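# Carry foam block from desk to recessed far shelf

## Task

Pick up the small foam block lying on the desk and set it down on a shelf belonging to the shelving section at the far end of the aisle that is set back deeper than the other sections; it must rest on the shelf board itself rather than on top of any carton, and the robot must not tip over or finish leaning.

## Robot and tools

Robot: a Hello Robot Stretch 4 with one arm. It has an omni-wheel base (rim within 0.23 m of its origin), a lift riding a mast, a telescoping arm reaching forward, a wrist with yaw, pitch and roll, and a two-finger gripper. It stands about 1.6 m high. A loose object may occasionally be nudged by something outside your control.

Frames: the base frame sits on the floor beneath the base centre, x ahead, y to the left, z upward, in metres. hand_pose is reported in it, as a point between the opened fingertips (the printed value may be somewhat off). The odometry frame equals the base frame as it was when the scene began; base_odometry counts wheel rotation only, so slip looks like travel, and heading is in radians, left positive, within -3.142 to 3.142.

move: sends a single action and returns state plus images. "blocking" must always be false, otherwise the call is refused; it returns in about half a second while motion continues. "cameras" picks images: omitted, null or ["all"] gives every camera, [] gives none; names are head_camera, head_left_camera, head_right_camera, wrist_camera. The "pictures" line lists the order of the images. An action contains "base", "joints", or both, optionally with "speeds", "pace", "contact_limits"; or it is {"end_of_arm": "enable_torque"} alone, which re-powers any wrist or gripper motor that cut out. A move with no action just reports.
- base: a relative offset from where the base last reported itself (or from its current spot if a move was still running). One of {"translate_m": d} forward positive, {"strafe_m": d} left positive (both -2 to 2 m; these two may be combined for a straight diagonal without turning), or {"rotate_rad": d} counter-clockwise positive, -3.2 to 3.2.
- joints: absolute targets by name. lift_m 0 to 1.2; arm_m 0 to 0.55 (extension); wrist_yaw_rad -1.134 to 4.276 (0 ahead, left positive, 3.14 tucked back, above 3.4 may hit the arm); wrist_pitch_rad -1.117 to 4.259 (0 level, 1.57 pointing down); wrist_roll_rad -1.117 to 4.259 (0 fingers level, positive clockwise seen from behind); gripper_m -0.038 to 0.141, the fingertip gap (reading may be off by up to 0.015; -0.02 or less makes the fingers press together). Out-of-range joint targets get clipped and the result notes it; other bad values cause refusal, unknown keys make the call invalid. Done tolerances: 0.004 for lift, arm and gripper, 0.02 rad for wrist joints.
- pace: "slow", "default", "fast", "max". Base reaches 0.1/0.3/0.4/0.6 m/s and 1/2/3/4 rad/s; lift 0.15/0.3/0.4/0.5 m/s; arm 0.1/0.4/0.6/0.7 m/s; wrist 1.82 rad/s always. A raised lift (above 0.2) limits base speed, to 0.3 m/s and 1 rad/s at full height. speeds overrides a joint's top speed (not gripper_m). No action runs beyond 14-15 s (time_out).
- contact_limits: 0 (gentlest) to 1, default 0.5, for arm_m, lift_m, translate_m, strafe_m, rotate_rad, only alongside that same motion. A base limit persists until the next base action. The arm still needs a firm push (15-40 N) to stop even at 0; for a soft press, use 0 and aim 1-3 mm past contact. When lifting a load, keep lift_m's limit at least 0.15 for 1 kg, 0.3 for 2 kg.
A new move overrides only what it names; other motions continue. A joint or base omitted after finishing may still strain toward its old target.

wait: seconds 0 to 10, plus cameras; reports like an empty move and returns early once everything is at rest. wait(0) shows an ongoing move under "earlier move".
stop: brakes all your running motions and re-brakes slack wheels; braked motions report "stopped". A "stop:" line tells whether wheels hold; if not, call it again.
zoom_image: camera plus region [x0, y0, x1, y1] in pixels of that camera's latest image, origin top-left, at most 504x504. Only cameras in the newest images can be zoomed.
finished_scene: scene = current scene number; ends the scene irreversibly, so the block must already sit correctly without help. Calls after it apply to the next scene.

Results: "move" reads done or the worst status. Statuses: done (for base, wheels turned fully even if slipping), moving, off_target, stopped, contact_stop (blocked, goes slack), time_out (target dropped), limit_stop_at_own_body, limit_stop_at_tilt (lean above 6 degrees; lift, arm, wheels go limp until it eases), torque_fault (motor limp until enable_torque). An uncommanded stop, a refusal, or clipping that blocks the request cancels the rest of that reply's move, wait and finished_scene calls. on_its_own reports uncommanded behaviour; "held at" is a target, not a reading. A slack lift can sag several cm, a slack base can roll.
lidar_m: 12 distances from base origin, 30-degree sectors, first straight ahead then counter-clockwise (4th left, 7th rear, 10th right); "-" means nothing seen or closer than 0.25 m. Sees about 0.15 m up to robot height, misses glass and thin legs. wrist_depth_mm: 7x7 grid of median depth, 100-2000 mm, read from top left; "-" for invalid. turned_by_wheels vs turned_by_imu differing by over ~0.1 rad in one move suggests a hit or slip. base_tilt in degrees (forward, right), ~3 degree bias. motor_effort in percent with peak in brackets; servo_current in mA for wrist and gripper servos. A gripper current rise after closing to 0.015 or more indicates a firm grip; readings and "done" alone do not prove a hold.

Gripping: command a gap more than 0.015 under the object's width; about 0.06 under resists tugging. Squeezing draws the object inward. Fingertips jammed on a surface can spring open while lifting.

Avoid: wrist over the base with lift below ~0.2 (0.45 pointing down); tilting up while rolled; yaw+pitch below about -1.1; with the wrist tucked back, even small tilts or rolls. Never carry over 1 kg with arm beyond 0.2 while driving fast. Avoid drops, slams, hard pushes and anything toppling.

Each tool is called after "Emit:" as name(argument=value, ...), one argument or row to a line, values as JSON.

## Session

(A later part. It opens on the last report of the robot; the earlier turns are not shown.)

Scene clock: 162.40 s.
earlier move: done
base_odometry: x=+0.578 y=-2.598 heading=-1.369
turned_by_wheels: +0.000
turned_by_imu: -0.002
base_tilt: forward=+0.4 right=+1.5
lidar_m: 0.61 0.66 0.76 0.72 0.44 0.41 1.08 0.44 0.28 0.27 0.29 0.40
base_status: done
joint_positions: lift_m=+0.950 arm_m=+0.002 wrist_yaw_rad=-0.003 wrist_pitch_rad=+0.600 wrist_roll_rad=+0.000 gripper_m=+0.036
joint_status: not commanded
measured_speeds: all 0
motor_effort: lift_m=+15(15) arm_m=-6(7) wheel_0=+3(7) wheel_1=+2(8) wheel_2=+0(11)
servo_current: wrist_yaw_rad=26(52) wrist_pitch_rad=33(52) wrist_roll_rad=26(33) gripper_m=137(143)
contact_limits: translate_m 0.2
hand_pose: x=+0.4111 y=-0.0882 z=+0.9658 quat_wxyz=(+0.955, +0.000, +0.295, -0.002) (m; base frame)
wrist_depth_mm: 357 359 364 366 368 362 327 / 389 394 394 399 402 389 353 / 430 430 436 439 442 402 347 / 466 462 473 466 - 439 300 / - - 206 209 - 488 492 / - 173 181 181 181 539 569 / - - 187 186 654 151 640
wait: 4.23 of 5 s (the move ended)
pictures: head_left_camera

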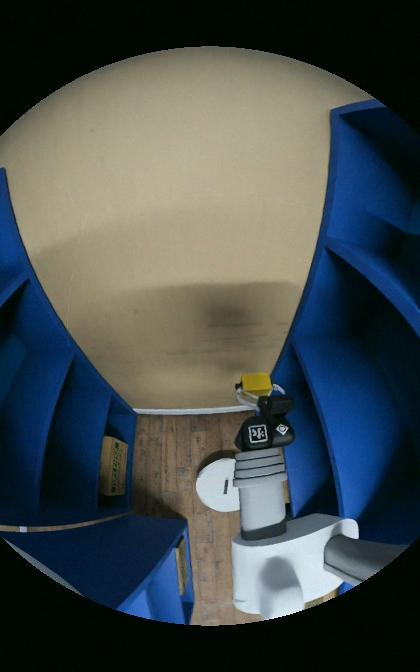

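Emit:
move(
  base={"rotate_rad": 1.58},
  joints={"lift_m": 1.1},
  contact_limits={"rotate_rad": 0.2},
  blocking=false,
  cameras=[],
)

Emit:
wait(
  seconds=3,
  cameras=[],
)

Emit:
move(
  base={"translate_m": 0.23},
  contact_limits={"translate_m": 0.2},
  blocking=false,
  cameras=[],
)

Emit:
wait(
  seconds=2,
  cameras=["head_camera","wrist_camera"],
)

Scene clock: 170.93 s.
move: moving
base_odometry: x=+0.578 y=-2.598 heading=-1.141
turned_by_wheels: +0.228
turned_by_imu: +0.224
base_tilt: forward=+0.4 right=+1.3
lidar_m: 0.60 0.70 0.74 0.68 0.39 0.54 0.73 0.35 0.28 0.28 0.32 0.51
base_status: rotate_rad moving
joint_positions: lift_m=+0.989 arm_m=+0.002 wrist_yaw_rad=-0.003 wrist_pitch_rad=+0.600 wrist_roll_rad=+0.000 gripper_m=+0.036
joint_status: lift_m moving
measured_speeds: translate_m=+0.001 strafe_m=+0.000 rotate_rad=+0.871 lift_m=+0.149 arm_m=+0.000 wrist_yaw_rad=+0.000 wrist_pitch_rad=+0.000 wrist_roll_rad=+0.000
motor_effort: lift_m=+25(26) arm_m=-6(6) wheel_0=-6(7) wheel_1=-5(6) wheel_2=-7(8)
servo_current: wrist_yaw_rad=39(39) wrist_pitch_rad=52(59) wrist_roll_rad=26(33) gripper_m=130(143)
contact_limits: rotate_rad 0.2
hand_pose: x=+0.4111 y=-0.0882 z=+1.0042 quat_wxyz=(+0.955, +0.000, +0.295, -0.002) (m; base frame)
wrist_depth_mm: 399 384 370 355 343 332 324 / 436 421 407 389 375 357 349 / 469 459 445 427 410 394 379 / - - - 462 455 430 415 / - - 206 210 - 466 433 / - 172 181 181 181 - 452 / - - 187 186 - 151 504
pictures: none
No camera images: "cameras" was empty.

Scene clock: 172.63 s.
earlier move: done
base_odometry: x=+0.578 y=-2.598 heading=+0.210
turned_by_wheels: +1.352
turned_by_imu: +1.334
base_tilt: forward=+0.3 right=+1.4
lidar_m: 0.71 0.43 0.38 1.01 0.46 0.31 0.28 0.32 0.42 0.60 0.63 0.78
base_status: done
joint_positions: lift_m=+1.100 arm_m=+0.002 wrist_yaw_rad=-0.003 wrist_pitch_rad=+0.600 wrist_roll_rad=+0.000 gripper_m=+0.036
joint_status: all done
measured_speeds: all 0
motor_effort: lift_m=+24(27) arm_m=-6(6) wheel_0=-2(8) wheel_1=-1(7) wheel_2=-1(9)
servo_current: wrist_yaw_rad=26(46) wrist_pitch_rad=26(59) wrist_roll_rad=33(33) gripper_m=130(143)
contact_limits: rotate_rad 0.2
hand_pose: x=+0.4112 y=-0.0881 z=+1.1150 quat_wxyz=(+0.955, +0.000, +0.295, -0.001) (m; base frame)
wrist_depth_mm: 504 - - - - - - / 508 - - - - - - / 544 - - - - - 676 / - - - - - - - / - - 206 210 - - 741 / - 173 181 181 181 854 - / - - 187 186 - - -
wait: 1.70 of 3 s (the move ended)
pictures: none
No camera images: "cameras" was empty.

Scene clock: 173.13 s.
move: moving
base_odometry: x=+0.609 y=-2.591 heading=+0.211
turned_by_wheels: +0.000
turned_by_imu: +0.000
base_tilt: forward=+0.5 right=+1.4
lidar_m: 0.69 0.44 0.38 0.95 0.49 0.35 0.32 0.35 0.44 0.61 0.63 0.71
base_status: translate_m moving
joint_positions: lift_m=+1.100 arm_m=+0.002 wrist_yaw_rad=-0.003 wrist_pitch_rad=+0.600 wrist_roll_rad=+0.000 gripper_m=+0.036
joint_status: not commanded
measured_speeds: translate_m=+0.124 strafe_m=+0.000 rotate_rad=-0.001 lift_m=+0.000 arm_m=+0.000 wrist_yaw_rad=+0.000 wrist_pitch_rad=+0.000 wrist_roll_rad=+0.000
motor_effort: lift_m=+24(24) arm_m=-6(6) wheel_0=+7(7) wheel_1=+6(7) wheel_2=-9(10)
servo_current: wrist_yaw_rad=39(39) wrist_pitch_rad=46(52) wrist_roll_rad=33(33) gripper_m=130(137)
contact_limits: translate_m 0.2
hand_pose: x=+0.4112 y=-0.0881 z=+1.1150 quat_wxyz=(+0.955, +0.000, +0.295, -0.001) (m; base frame)
wrist_depth_mm: 492 - - - - 878 - / 492 - - - - 917 - / 521 - - - - - - / - - - - - - - / - - 206 209 - - 699 / 152 172 181 181 181 866 - / - - 187 186 - - -
pictures: none
No camera images: "cameras" was empty.

Scene clock: 174.83 s.
earlier move: done
base_odometry: x=+0.803 y=-2.550 heading=+0.211
turned_by_wheels: +0.000
turned_by_imu: +0.000
base_tilt: forward=+0.4 right=+1.5
lidar_m: 0.48 0.44 0.28 0.30 0.77 0.54 0.52 0.55 0.62 0.59 0.62 0.53
base_status: done
joint_positions: lift_m=+1.100 arm_m=+0.002 wrist_yaw_rad=-0.003 wrist_pitch_rad=+0.600 wrist_roll_rad=+0.000 gripper_m=+0.036
joint_status: not commanded
measured_speeds: all 0
motor_effort: lift_m=+24(24) arm_m=-6(6) wheel_0=+2(7) wheel_1=+0(8) wheel_2=+1(10)
servo_current: wrist_yaw_rad=46(46) wrist_pitch_rad=46(52) wrist_roll_rad=33(33) gripper_m=130(143)
contact_limits: translate_m 0.2
hand_pose: x=+0.4112 y=-0.0881 z=+1.1150 quat_wxyz=(+0.955, +0.000, +0.295, -0.001) (m; base frame)
wrist_depth_mm: 488 668 676 683 683 691 683 / 492 723 732 750 759 750 - / 492 - - - - - 668 / 469 - - - - - - / 413 415 207 209 430 433 436 / 402 173 181 181 181 418 - / 146 759 187 186 778 768 -
wait: 1.70 of 2 s (the move ended)
pictures: head_camera, wrist_camera
camera_calibration:
wrist_camera: T_world_to_cam=[[-0.0181292, -0.997852, 0.0629483, -0.173375], [-0.582878, -0.0406054, -0.811545, 1.19397], [0.812358, -0.0514038, -0.58089, 0.538795], [0, 0, 0, 1]] pos_world=[0.255102, -0.0968245, 1.29285]

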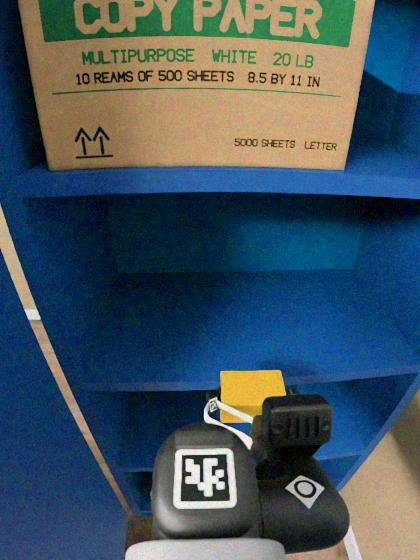

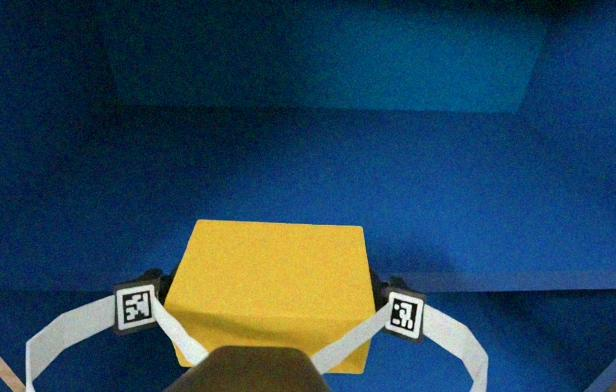

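Emit:
move(
  joints={"arm_m": 0.27},
  blocking=false,
  cameras=[],
)

Emit:
wait(
  seconds=2,
  cameras=[],
)

Emit:
move(
  joints={"lift_m": 1.012},
  contact_limits={"lift_m": 0.1},
  blocking=false,
  cameras=[],
)

Emit:
wait(
  seconds=1.2,
  cameras=["wrist_camera"],
)

Emit:
move(
  joints={"lift_m": 1.0},
  contact_limits={"lift_m": 0.05},
  pace="slow",
  blocking=false,
  cameras=[],
)

Emit:
wait(
  seconds=0.5,
  cameras=["wrist_camera"],
)

Scene clock: 183.53 s.
move: moving
base_odometry: x=+0.803 y=-2.550 heading=+0.211
turned_by_wheels: +0.000
turned_by_imu: -0.001
base_tilt: forward=+0.3 right=+1.4
lidar_m: 0.47 0.42 0.30 0.29 0.77 0.56 0.53 0.54 0.64 0.60 0.63 0.51
base_status: not commanded
joint_positions: lift_m=+1.100 arm_m=+0.054 wrist_yaw_rad=-0.003 wrist_pitch_rad=+0.600 wrist_roll_rad=+0.000 gripper_m=+0.036
joint_status: arm_m moving
measured_speeds: translate_m=+0.000 strafe_m=+0.000 rotate_rad=+0.000 lift_m=+0.000 arm_m=+0.198 wrist_yaw_rad=+0.000 wrist_pitch_rad=+0.000 wrist_roll_rad=+0.000
motor_effort: lift_m=+24(24) arm_m=+5(9) wheel_0=+2(3) wheel_1=+0(1) wheel_2=+1(1)
servo_current: wrist_yaw_rad=39(46) wrist_pitch_rad=33(52) wrist_roll_rad=26(33) gripper_m=130(137)
contact_limits: translate_m 0.2
hand_pose: x=+0.4631 y=-0.0881 z=+1.1150 quat_wxyz=(+0.955, +0.000, +0.295, -0.001) (m; base frame)
wrist_depth_mm: 500 621 627 640 647 647 654 / 504 683 683 699 707 715 - / 504 - - - - - - / 459 - - - - - - / 410 418 206 209 430 433 436 / 357 173 181 181 181 379 389 / 146 768 187 186 778 768 -
pictures: none
No camera images: "cameras" was empty.

Scene clock: 184.97 s.
earlier move: done
base_odometry: x=+0.803 y=-2.550 heading=+0.211
turned_by_wheels: +0.000
turned_by_imu: +0.000
base_tilt: forward=+0.4 right=+1.3
lidar_m: 0.49 0.42 0.29 0.30 0.78 0.55 0.52 0.54 0.63 0.60 0.62 0.52
base_status: not commanded
joint_positions: lift_m=+1.100 arm_m=+0.270 wrist_yaw_rad=-0.003 wrist_pitch_rad=+0.600 wrist_roll_rad=+0.000 gripper_m=+0.036
joint_status: all done
measured_speeds: all 0
motor_effort: lift_m=+24(24) arm_m=+7(10) wheel_0=+3(3) wheel_1=+0(1) wheel_2=+1(1)
servo_current: wrist_yaw_rad=39(46) wrist_pitch_rad=52(59) wrist_roll_rad=33(33) gripper_m=130(143)
contact_limits: translate_m 0.2
hand_pose: x=+0.6784 y=-0.0881 z=+1.1150 quat_wxyz=(+0.955, +0.000, +0.295, -0.001) (m; base frame)
wrist_depth_mm: 427 424 427 430 433 433 442 / 455 462 466 473 469 477 477 / 504 508 512 517 517 521 530 / 480 539 - - - - - / 407 413 206 210 427 433 433 / 347 173 181 181 182 366 368 / 294 306 187 186 314 300 325
wait: 1.43 of 2 s (the move ended)
pictures: none
No camera images: "cameras" was empty.

Scene clock: 185.47 s.
move: moving
base_odometry: x=+0.803 y=-2.550 heading=+0.211
turned_by_wheels: +0.000
turned_by_imu: +0.000
base_tilt: forward=+0.5 right=+1.4
lidar_m: 0.48 0.43 0.30 0.30 0.78 0.57 0.53 0.56 0.64 0.59 0.60 0.53
base_status: not commanded
joint_positions: lift_m=+1.061 arm_m=+0.270 wrist_yaw_rad=-0.003 wrist_pitch_rad=+0.600 wrist_roll_rad=+0.000 gripper_m=+0.036
joint_status: lift_m moving
measured_speeds: translate_m=+0.000 strafe_m=+0.000 rotate_rad=+0.000 lift_m=-0.149 arm_m=+0.000 wrist_yaw_rad=+0.000 wrist_pitch_rad=+0.000 wrist_roll_rad=+0.000
motor_effort: lift_m=+12(22) arm_m=+7(7) wheel_0=+3(3) wheel_1=+0(1) wheel_2=+1(1)
servo_current: wrist_yaw_rad=39(46) wrist_pitch_rad=33(52) wrist_roll_rad=39(39) gripper_m=130(137)
contact_limits: lift_m 0.1; translate_m 0.2
hand_pose: x=+0.6784 y=-0.0881 z=+1.0766 quat_wxyz=(+0.955, +0.000, +0.295, -0.001) (m; base frame)
wrist_depth_mm: 427 424 427 433 433 433 439 / 459 466 466 473 477 473 473 / 496 504 512 512 517 521 525 / 439 430 436 442 442 452 455 / 364 370 207 209 382 387 389 / 310 173 181 181 181 329 330 / 263 274 187 186 282 276 293
pictures: none
No camera images: "cameras" was empty.

Scene clock: 186.33 s.
earlier move: done
base_odometry: x=+0.803 y=-2.550 heading=+0.211
turned_by_wheels: +0.000
turned_by_imu: +0.000
base_tilt: forward=+0.5 right=+1.4
lidar_m: 0.48 0.43 0.28 0.29 0.78 0.56 0.52 0.54 0.65 0.59 0.63 0.53
base_status: not commanded
joint_positions: lift_m=+1.012 arm_m=+0.270 wrist_yaw_rad=-0.003 wrist_pitch_rad=+0.600 wrist_roll_rad=+0.000 gripper_m=+0.036
joint_status: all done
measured_speeds: all 0
motor_effort: lift_m=+14(22) arm_m=+7(7) wheel_0=+3(3) wheel_1=+0(1) wheel_2=+1(2)
servo_current: wrist_yaw_rad=46(46) wrist_pitch_rad=39(52) wrist_roll_rad=33(39) gripper_m=137(143)
contact_limits: lift_m 0.1; translate_m 0.2
hand_pose: x=+0.6784 y=-0.0881 z=+1.0278 quat_wxyz=(+0.955, +0.000, +0.295, -0.001) (m; base frame)
wrist_depth_mm: 424 427 427 433 430 436 442 / 455 462 462 469 473 473 477 / 439 439 445 452 442 452 459 / 349 351 355 359 364 373 377 / 287 291 207 209 301 304 309 / 243 173 181 181 183 259 259 / 207 216 187 186 222 217 230
wait: 0.87 of 1.2 s (the move ended)
pictures: wrist_camera
camera_calibration:
wrist_camera: T_world_to_cam=[[-0.0181292, -0.997852, 0.0629483, -0.16304], [-0.582878, -0.0406054, -0.811545, 1.27901], [0.812358, -0.0514038, -0.58089, 0.270998], [0, 0, 0, 1]] pos_world=[0.522402, -0.0968245, 1.20565]

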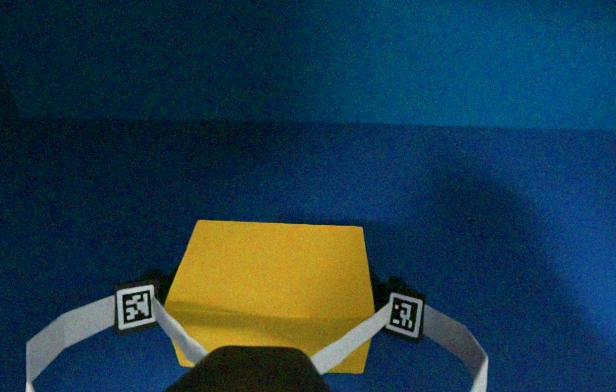

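Scene clock: 186.83 s.
move: moving
base_odometry: x=+0.803 y=-2.550 heading=+0.211
turned_by_wheels: +0.000
turned_by_imu: +0.000
base_tilt: forward=+0.3 right=+1.4
lidar_m: 0.47 0.43 0.30 0.28 0.79 0.54 0.50 0.54 0.64 0.61 0.63 0.53
base_status: not commanded
joint_positions: lift_m=+1.000 arm_m=+0.270 wrist_yaw_rad=-0.003 wrist_pitch_rad=+0.600 wrist_roll_rad=+0.000 gripper_m=+0.036
joint_status: lift_m moving
measured_speeds: translate_m=+0.000 strafe_m=+0.000 rotate_rad=+0.000 lift_m=-0.001 arm_m=+0.000 wrist_yaw_rad=+0.000 wrist_pitch_rad=+0.000 wrist_roll_rad=+0.000
motor_effort: lift_m=+13(15) arm_m=+7(7) wheel_0=+2(3) wheel_1=+0(1) wheel_2=+1(1)
servo_current: wrist_yaw_rad=39(46) wrist_pitch_rad=46(52) wrist_roll_rad=26(33) gripper_m=137(137)
contact_limits: lift_m 0.05; translate_m 0.2
hand_pose: x=+0.6784 y=-0.0881 z=+1.0158 quat_wxyz=(+0.955, +0.000, +0.295, -0.001) (m; base frame)
wrist_depth_mm: 421 424 430 433 430 433 445 / 455 462 469 469 473 473 480 / 413 415 424 427 418 445 455 / 329 332 336 340 347 351 357 / 271 274 206 209 285 289 291 / 230 173 181 181 182 244 244 / 196 204 187 186 210 205 217
pictures: none
No camera images: "cameras" was empty.

Scene clock: 187.10 s.
earlier move: done
base_odometry: x=+0.803 y=-2.550 heading=+0.211
turned_by_wheels: +0.000
turned_by_imu: +0.000
base_tilt: forward=+0.4 right=+1.3
lidar_m: 0.49 0.43 0.30 0.29 0.81 0.57 0.50 0.53 0.63 0.58 0.64 0.52
base_status: not commanded
joint_positions: lift_m=+1.000 arm_m=+0.270 wrist_yaw_rad=-0.003 wrist_pitch_rad=+0.600 wrist_roll_rad=+0.000 gripper_m=+0.036
joint_status: all done
measured_speeds: all 0
motor_effort: lift_m=+14(15) arm_m=+7(7) wheel_0=+3(3) wheel_1=+0(1) wheel_2=+1(1)
servo_current: wrist_yaw_rad=39(46) wrist_pitch_rad=39(52) wrist_roll_rad=26(33) gripper_m=137(137)
contact_limits: lift_m 0.05; translate_m 0.2
hand_pose: x=+0.6784 y=-0.0881 z=+1.0158 quat_wxyz=(+0.955, +0.000, +0.295, -0.001) (m; base frame)
wrist_depth_mm: 424 424 427 430 430 433 442 / 459 466 466 469 469 473 477 / 413 418 424 430 418 449 459 / 330 332 338 342 345 353 357 / 271 274 207 209 285 290 290 / 230 173 181 181 182 244 245 / 197 204 187 186 209 206 218
wait: 0.27 of 0.5 s (the move ended)
pictures: wrist_camera
camera_calibration:
wrist_camera: T_world_to_cam=[[-0.0181292, -0.997852, 0.0629483, -0.162291], [-0.582878, -0.0406054, -0.811545, 1.26935], [0.812358, -0.0514038, -0.58089, 0.264085], [0, 0, 0, 1]] pos_world=[0.522402, -0.0968245, 1.19375]

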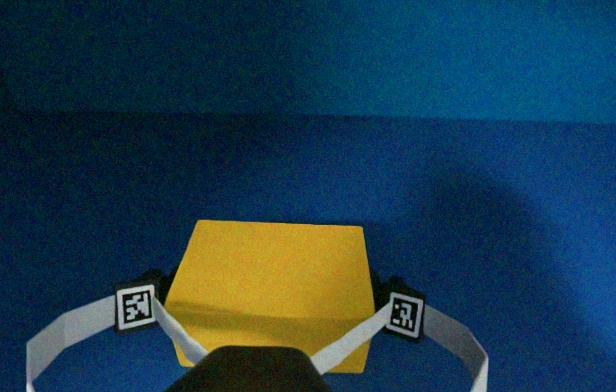

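Emit:
move(
  joints={"lift_m": 0.993},
  contact_limits={"lift_m": 0.05},
  pace="slow",
  blocking=false,
  cameras=["wrist_camera"],
)

Emit:
wait(
  seconds=0.4,
  cameras=["wrist_camera"],
)

Scene clock: 193.10 s.
move: moving
base_odometry: x=+0.803 y=-2.550 heading=+0.211
turned_by_wheels: +0.000
turned_by_imu: -0.001
base_tilt: forward=+0.3 right=+1.4
lidar_m: 0.49 0.42 0.31 0.30 0.79 0.56 0.52 0.52 0.66 0.60 0.62 0.52
base_status: not commanded
joint_positions: lift_m=+0.994 arm_m=+0.270 wrist_yaw_rad=-0.003 wrist_pitch_rad=+0.600 wrist_roll_rad=+0.000 gripper_m=+0.036
joint_status: lift_m moving
measured_speeds: all 0
motor_effort: lift_m=+13(15) arm_m=+7(7) wheel_0=+2(3) wheel_1=+0(1) wheel_2=+1(1)
servo_current: wrist_yaw_rad=33(46) wrist_pitch_rad=26(52) wrist_roll_rad=33(33) gripper_m=124(137)
contact_limits: lift_m 0.05; translate_m 0.2
hand_pose: x=+0.6784 y=-0.0881 z=+1.0091 quat_wxyz=(+0.955, +0.000, +0.295, -0.001) (m; base frame)
wrist_depth_mm: 421 421 427 427 433 433 442 / 455 462 462 466 473 473 480 / 418 424 433 439 449 459 442 / 330 336 340 345 349 355 362 / 271 274 206 208 286 289 291 / 229 172 180 181 182 243 245 / 195 202 187 186 208 198 216
pictures: wrist_camera
camera_calibration:
wrist_camera: T_world_to_cam=[[-0.0181292, -0.997852, 0.0629483, -0.161863], [-0.582878, -0.0406054, -0.811545, 1.26383], [0.812358, -0.0514038, -0.58089, 0.260135], [0, 0, 0, 1]] pos_world=[0.522402, -0.0968245, 1.18695]

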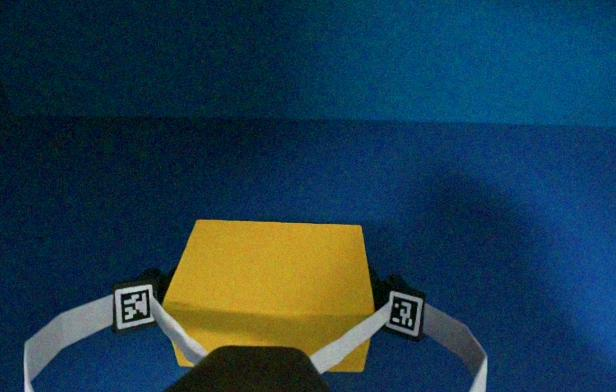

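Scene clock: 193.27 s.
earlier move: done
base_odometry: x=+0.803 y=-2.550 heading=+0.211
turned_by_wheels: +0.000
turned_by_imu: +0.000
base_tilt: forward=+0.4 right=+1.3
lidar_m: 0.46 0.43 0.29 0.31 0.80 0.55 0.51 0.52 0.65 0.59 0.61 0.52
base_status: not commanded
joint_positions: lift_m=+0.994 arm_m=+0.270 wrist_yaw_rad=-0.003 wrist_pitch_rad=+0.600 wrist_roll_rad=+0.000 gripper_m=+0.036
joint_status: all done
measured_speeds: all 0
motor_effort: lift_m=+11(15) arm_m=+7(7) wheel_0=+3(3) wheel_1=+0(1) wheel_2=+1(2)
servo_current: wrist_yaw_rad=39(46) wrist_pitch_rad=39(52) wrist_roll_rad=26(33) gripper_m=130(137)
contact_limits: lift_m 0.05; translate_m 0.2
hand_pose: x=+0.6784 y=-0.0881 z=+1.0091 quat_wxyz=(+0.955, +0.000, +0.295, -0.001) (m; base frame)
wrist_depth_mm: 424 421 427 427 430 433 442 / 455 459 462 466 473 473 477 / 418 421 433 439 449 455 442 / 332 336 340 345 349 357 359 / 271 276 206 208 285 289 290 / 230 172 180 181 182 243 245 / 195 202 187 187 208 199 216
wait: 0.17 of 0.4 s (the move ended)
pictures: wrist_camera
camera_calibration:
wrist_camera: T_world_to_cam=[[-0.0181292, -0.997852, 0.0629483, -0.161863], [-0.582878, -0.0406054, -0.811545, 1.26383], [0.812358, -0.0514038, -0.58089, 0.260135], [0, 0, 0, 1]] pos_world=[0.522402, -0.0968245, 1.18695]

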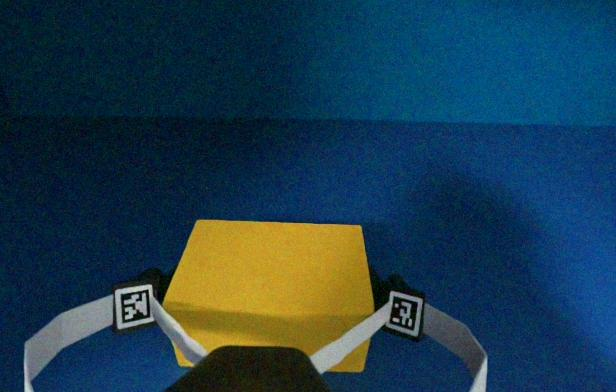

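Emit:
move(
  joints={"gripper_m": 0.135, "lift_m": 0.997},
  blocking=false,
  cameras=[],
)

Emit:
wait(
  seconds=2,
  cameras=["wrist_camera"],
)

Emit:
move(
  joints={"lift_m": 1.1},
  blocking=false,
  cameras=[],
)

Emit:
wait(
  seconds=0.9,
  cameras=[],
)

Emit:
move(
  joints={"arm_m": 0.05},
  blocking=false,
  cameras=[],
)

Emit:
wait(
  seconds=1.5,
  cameras=["wrist_camera"],
)

Scene clock: 203.30 s.
move: moving
base_odometry: x=+0.803 y=-2.550 heading=+0.211
turned_by_wheels: +0.000
turned_by_imu: -0.001
base_tilt: forward=+0.4 right=+1.3
lidar_m: 0.50 0.44 0.29 0.29 0.79 0.53 0.53 0.51 0.64 0.60 0.61 0.52
base_status: not commanded
joint_positions: lift_m=+0.997 arm_m=+0.270 wrist_yaw_rad=-0.003 wrist_pitch_rad=+0.600 wrist_roll_rad=+0.000 gripper_m=+0.056
joint_status: gripper_m moving; the others done
measured_speeds: all 0
motor_effort: lift_m=+23(23) arm_m=+7(7) wheel_0=+2(3) wheel_1=+0(1) wheel_2=+1(2)
servo_current: wrist_yaw_rad=39(46) wrist_pitch_rad=46(52) wrist_roll_rad=33(33) gripper_m=13(98)
contact_limits: translate_m 0.2
hand_pose: x=+0.6784 y=-0.0881 z=+1.0122 quat_wxyz=(+0.955, +0.000, +0.295, -0.001) (m; base frame)
wrist_depth_mm: 421 421 427 430 436 436 445 / 455 462 466 469 473 477 477 / 427 433 439 442 452 442 452 / 334 340 345 349 351 359 366 / 273 279 210 212 289 291 296 / 232 182 183 185 186 246 248 / 197 205 193 193 211 206 219
pictures: none
No camera images: "cameras" was empty.

Scene clock: 204.73 s.
earlier move: done
base_odometry: x=+0.803 y=-2.550 heading=+0.211
turned_by_wheels: +0.000
turned_by_imu: +0.000
base_tilt: forward=+0.4 right=+1.5
lidar_m: 0.48 0.45 0.30 0.30 0.78 0.57 0.52 0.51 0.64 0.60 0.63 0.53
base_status: not commanded
joint_positions: lift_m=+0.997 arm_m=+0.270 wrist_yaw_rad=-0.003 wrist_pitch_rad=+0.598 wrist_roll_rad=+0.000 gripper_m=+0.135
joint_status: all done
measured_speeds: all 0
motor_effort: lift_m=+20(23) arm_m=+7(7) wheel_0=+3(3) wheel_1=+0(1) wheel_2=+1(2)
servo_current: wrist_yaw_rad=39(46) wrist_pitch_rad=46(52) wrist_roll_rad=26(33) gripper_m=39(111)
contact_limits: translate_m 0.2
hand_pose: x=+0.6787 y=-0.0881 z=+1.0127 quat_wxyz=(+0.956, +0.000, +0.295, -0.001) (m; base frame)
wrist_depth_mm: 427 424 427 430 433 433 442 / 459 462 466 466 473 473 473 / 407 415 418 427 418 445 455 / 325 329 334 338 343 349 353 / 267 272 204 206 283 285 287 / 228 198 189 195 196 242 243 / 204 201 208 206 208 209 216
wait: 1.43 of 2 s (the move ended)
pictures: wrist_camera
camera_calibration:
wrist_camera: T_world_to_cam=[[-0.0180846, -0.997853, 0.0629424, -0.162093], [-0.581656, -0.0407037, -0.812416, 1.26698], [0.813233, -0.051303, -0.579672, 0.260211], [0, 0, 0, 1]] pos_world=[0.522402, -0.0968247, 1.19035]

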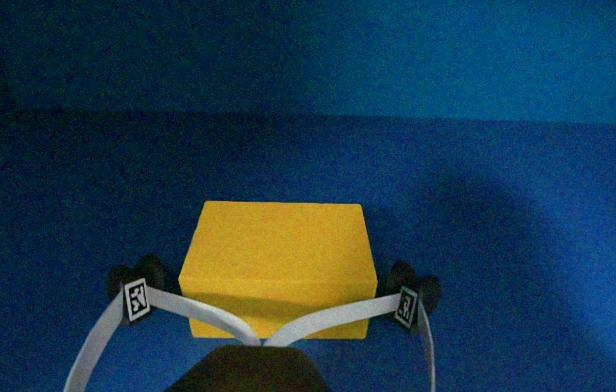

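Scene clock: 205.23 s.
move: moving
base_odometry: x=+0.803 y=-2.550 heading=+0.211
turned_by_wheels: +0.000
turned_by_imu: +0.000
base_tilt: forward=+0.5 right=+1.3
lidar_m: 0.49 0.41 0.31 0.30 0.78 0.56 0.51 0.55 0.64 0.60 0.60 0.51
base_status: not commanded
joint_positions: lift_m=+1.036 arm_m=+0.270 wrist_yaw_rad=-0.003 wrist_pitch_rad=+0.600 wrist_roll_rad=+0.000 gripper_m=+0.135
joint_status: lift_m moving
measured_speeds: translate_m=+0.000 strafe_m=+0.000 rotate_rad=+0.000 lift_m=+0.149 arm_m=+0.000 wrist_yaw_rad=+0.000 wrist_pitch_rad=+0.000 wrist_roll_rad=+0.000
motor_effort: lift_m=+25(27) arm_m=+7(7) wheel_0=+3(3) wheel_1=+0(0) wheel_2=+1(2)
servo_current: wrist_yaw_rad=46(46) wrist_pitch_rad=26(52) wrist_roll_rad=20(33) gripper_m=46(52)
contact_limits: translate_m 0.2
hand_pose: x=+0.6785 y=-0.0881 z=+1.0513 quat_wxyz=(+0.955, +0.000, +0.295, -0.001) (m; base frame)
wrist_depth_mm: 427 421 427 430 433 436 442 / 459 459 466 469 473 473 480 / 477 484 492 500 500 508 512 / 379 382 392 394 404 407 413 / 310 319 260 253 330 332 336 / 267 198 213 221 204 282 285 / 238 229 220 135 242 245 252
pictures: none
No camera images: "cameras" was empty.

Scene clock: 206.13 s.
earlier move: moving
base_odometry: x=+0.803 y=-2.550 heading=+0.211
turned_by_wheels: +0.000
turned_by_imu: +0.000
base_tilt: forward=+0.4 right=+1.4
lidar_m: 0.47 0.44 0.29 0.31 0.81 0.55 0.52 0.54 0.66 0.60 0.64 0.52
base_status: not commanded
joint_positions: lift_m=+1.100 arm_m=+0.270 wrist_yaw_rad=-0.003 wrist_pitch_rad=+0.600 wrist_roll_rad=+0.000 gripper_m=+0.135
joint_status: lift_m moving
measured_speeds: all 0
motor_effort: lift_m=+25(27) arm_m=+6(7) wheel_0=+3(3) wheel_1=+0(1) wheel_2=+1(2)
servo_current: wrist_yaw_rad=33(46) wrist_pitch_rad=46(52) wrist_roll_rad=26(33) gripper_m=46(52)
contact_limits: translate_m 0.2
hand_pose: x=+0.6785 y=-0.0881 z=+1.1151 quat_wxyz=(+0.955, +0.000, +0.295, -0.001) (m; base frame)
wrist_depth_mm: 424 424 430 430 433 433 445 / 459 462 466 466 473 473 477 / 504 508 512 517 521 521 525 / 484 539 - - - - - / 407 415 418 421 430 430 436 / 349 198 336 298 200 366 370 / 307 304 307 - 317 319 329
wait: 0.90 s; no rest
pictures: none
No camera images: "cameras" was empty.

Scene clock: 206.63 s.
move: moving
base_odometry: x=+0.803 y=-2.550 heading=+0.211
turned_by_wheels: +0.000
turned_by_imu: +0.000
base_tilt: forward=+0.5 right=+1.5
lidar_m: 0.48 0.43 0.30 0.31 0.80 0.56 0.53 0.55 0.64 0.60 0.63 0.53
base_status: not commanded
joint_positions: lift_m=+1.100 arm_m=+0.218 wrist_yaw_rad=-0.003 wrist_pitch_rad=+0.600 wrist_roll_rad=+0.000 gripper_m=+0.135
joint_status: lift_m moving; arm_m moving
measured_speeds: translate_m=+0.000 strafe_m=+0.000 rotate_rad=+0.000 lift_m=+0.000 arm_m=-0.198 wrist_yaw_rad=+0.000 wrist_pitch_rad=+0.000 wrist_roll_rad=+0.000
motor_effort: lift_m=+24(26) arm_m=-6(9) wheel_0=+2(3) wheel_1=+0(1) wheel_2=+1(2)
servo_current: wrist_yaw_rad=33(52) wrist_pitch_rad=46(46) wrist_roll_rad=33(33) gripper_m=46(59)
contact_limits: translate_m 0.2
hand_pose: x=+0.6266 y=-0.0881 z=+1.1151 quat_wxyz=(+0.955, +0.000, +0.295, -0.001) (m; base frame)
wrist_depth_mm: 469 469 473 477 477 477 477 / 500 512 517 517 517 521 525 / 530 549 564 569 569 580 580 / 477 - - - - - - / 407 415 418 424 430 430 436 / 349 198 306 298 200 368 370 / 309 300 309 - 315 319 329
pictures: none
No camera images: "cameras" was empty.

Scene clock: 207.90 s.
earlier move: done
base_odometry: x=+0.803 y=-2.550 heading=+0.211
turned_by_wheels: +0.000
turned_by_imu: +0.000
base_tilt: forward=+0.4 right=+1.4
lidar_m: 0.48 0.43 0.30 0.28 0.75 0.56 0.53 0.54 0.64 0.61 0.62 0.53
base_status: not commanded
joint_positions: lift_m=+1.100 arm_m=+0.050 wrist_yaw_rad=-0.003 wrist_pitch_rad=+0.600 wrist_roll_rad=+0.000 gripper_m=+0.135
joint_status: all done
measured_speeds: all 0
motor_effort: lift_m=+24(26) arm_m=-6(9) wheel_0=+3(3) wheel_1=+1(1) wheel_2=+1(2)
servo_current: wrist_yaw_rad=39(52) wrist_pitch_rad=39(59) wrist_roll_rad=33(39) gripper_m=46(59)
contact_limits: translate_m 0.2
hand_pose: x=+0.4590 y=-0.0881 z=+1.1151 quat_wxyz=(+0.955, +0.000, +0.295, -0.001) (m; base frame)
wrist_depth_mm: 500 627 634 640 640 647 640 / 500 683 683 691 707 707 - / 508 - - - - - - / 480 - 442 442 - - - / 410 415 421 427 430 433 439 / 359 194 364 370 200 387 392 / 504 759 - - 768 798 -
wait: 1.27 of 1.5 s (the move ended)
pictures: wrist_camera
camera_calibration:
wrist_camera: T_world_to_cam=[[-0.0180073, -0.997853, 0.0629646, -0.172566], [-0.582648, -0.0407041, -0.811705, 1.22196], [0.812525, -0.0513028, -0.580665, 0.499632], [0, 0, 0, 1]] pos_world=[0.302902, -0.0968247, 1.29285]

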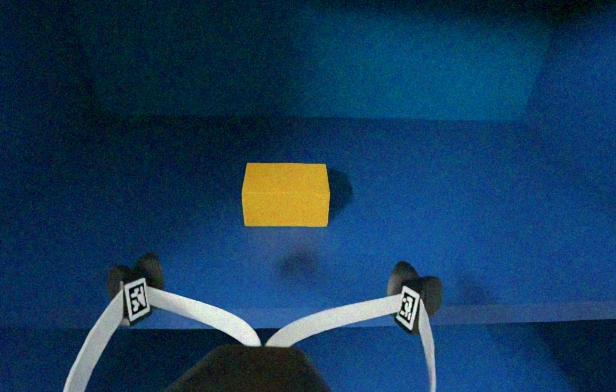

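Emit:
finished_scene(
  scene=2,
)

The scene is finished: the task was done.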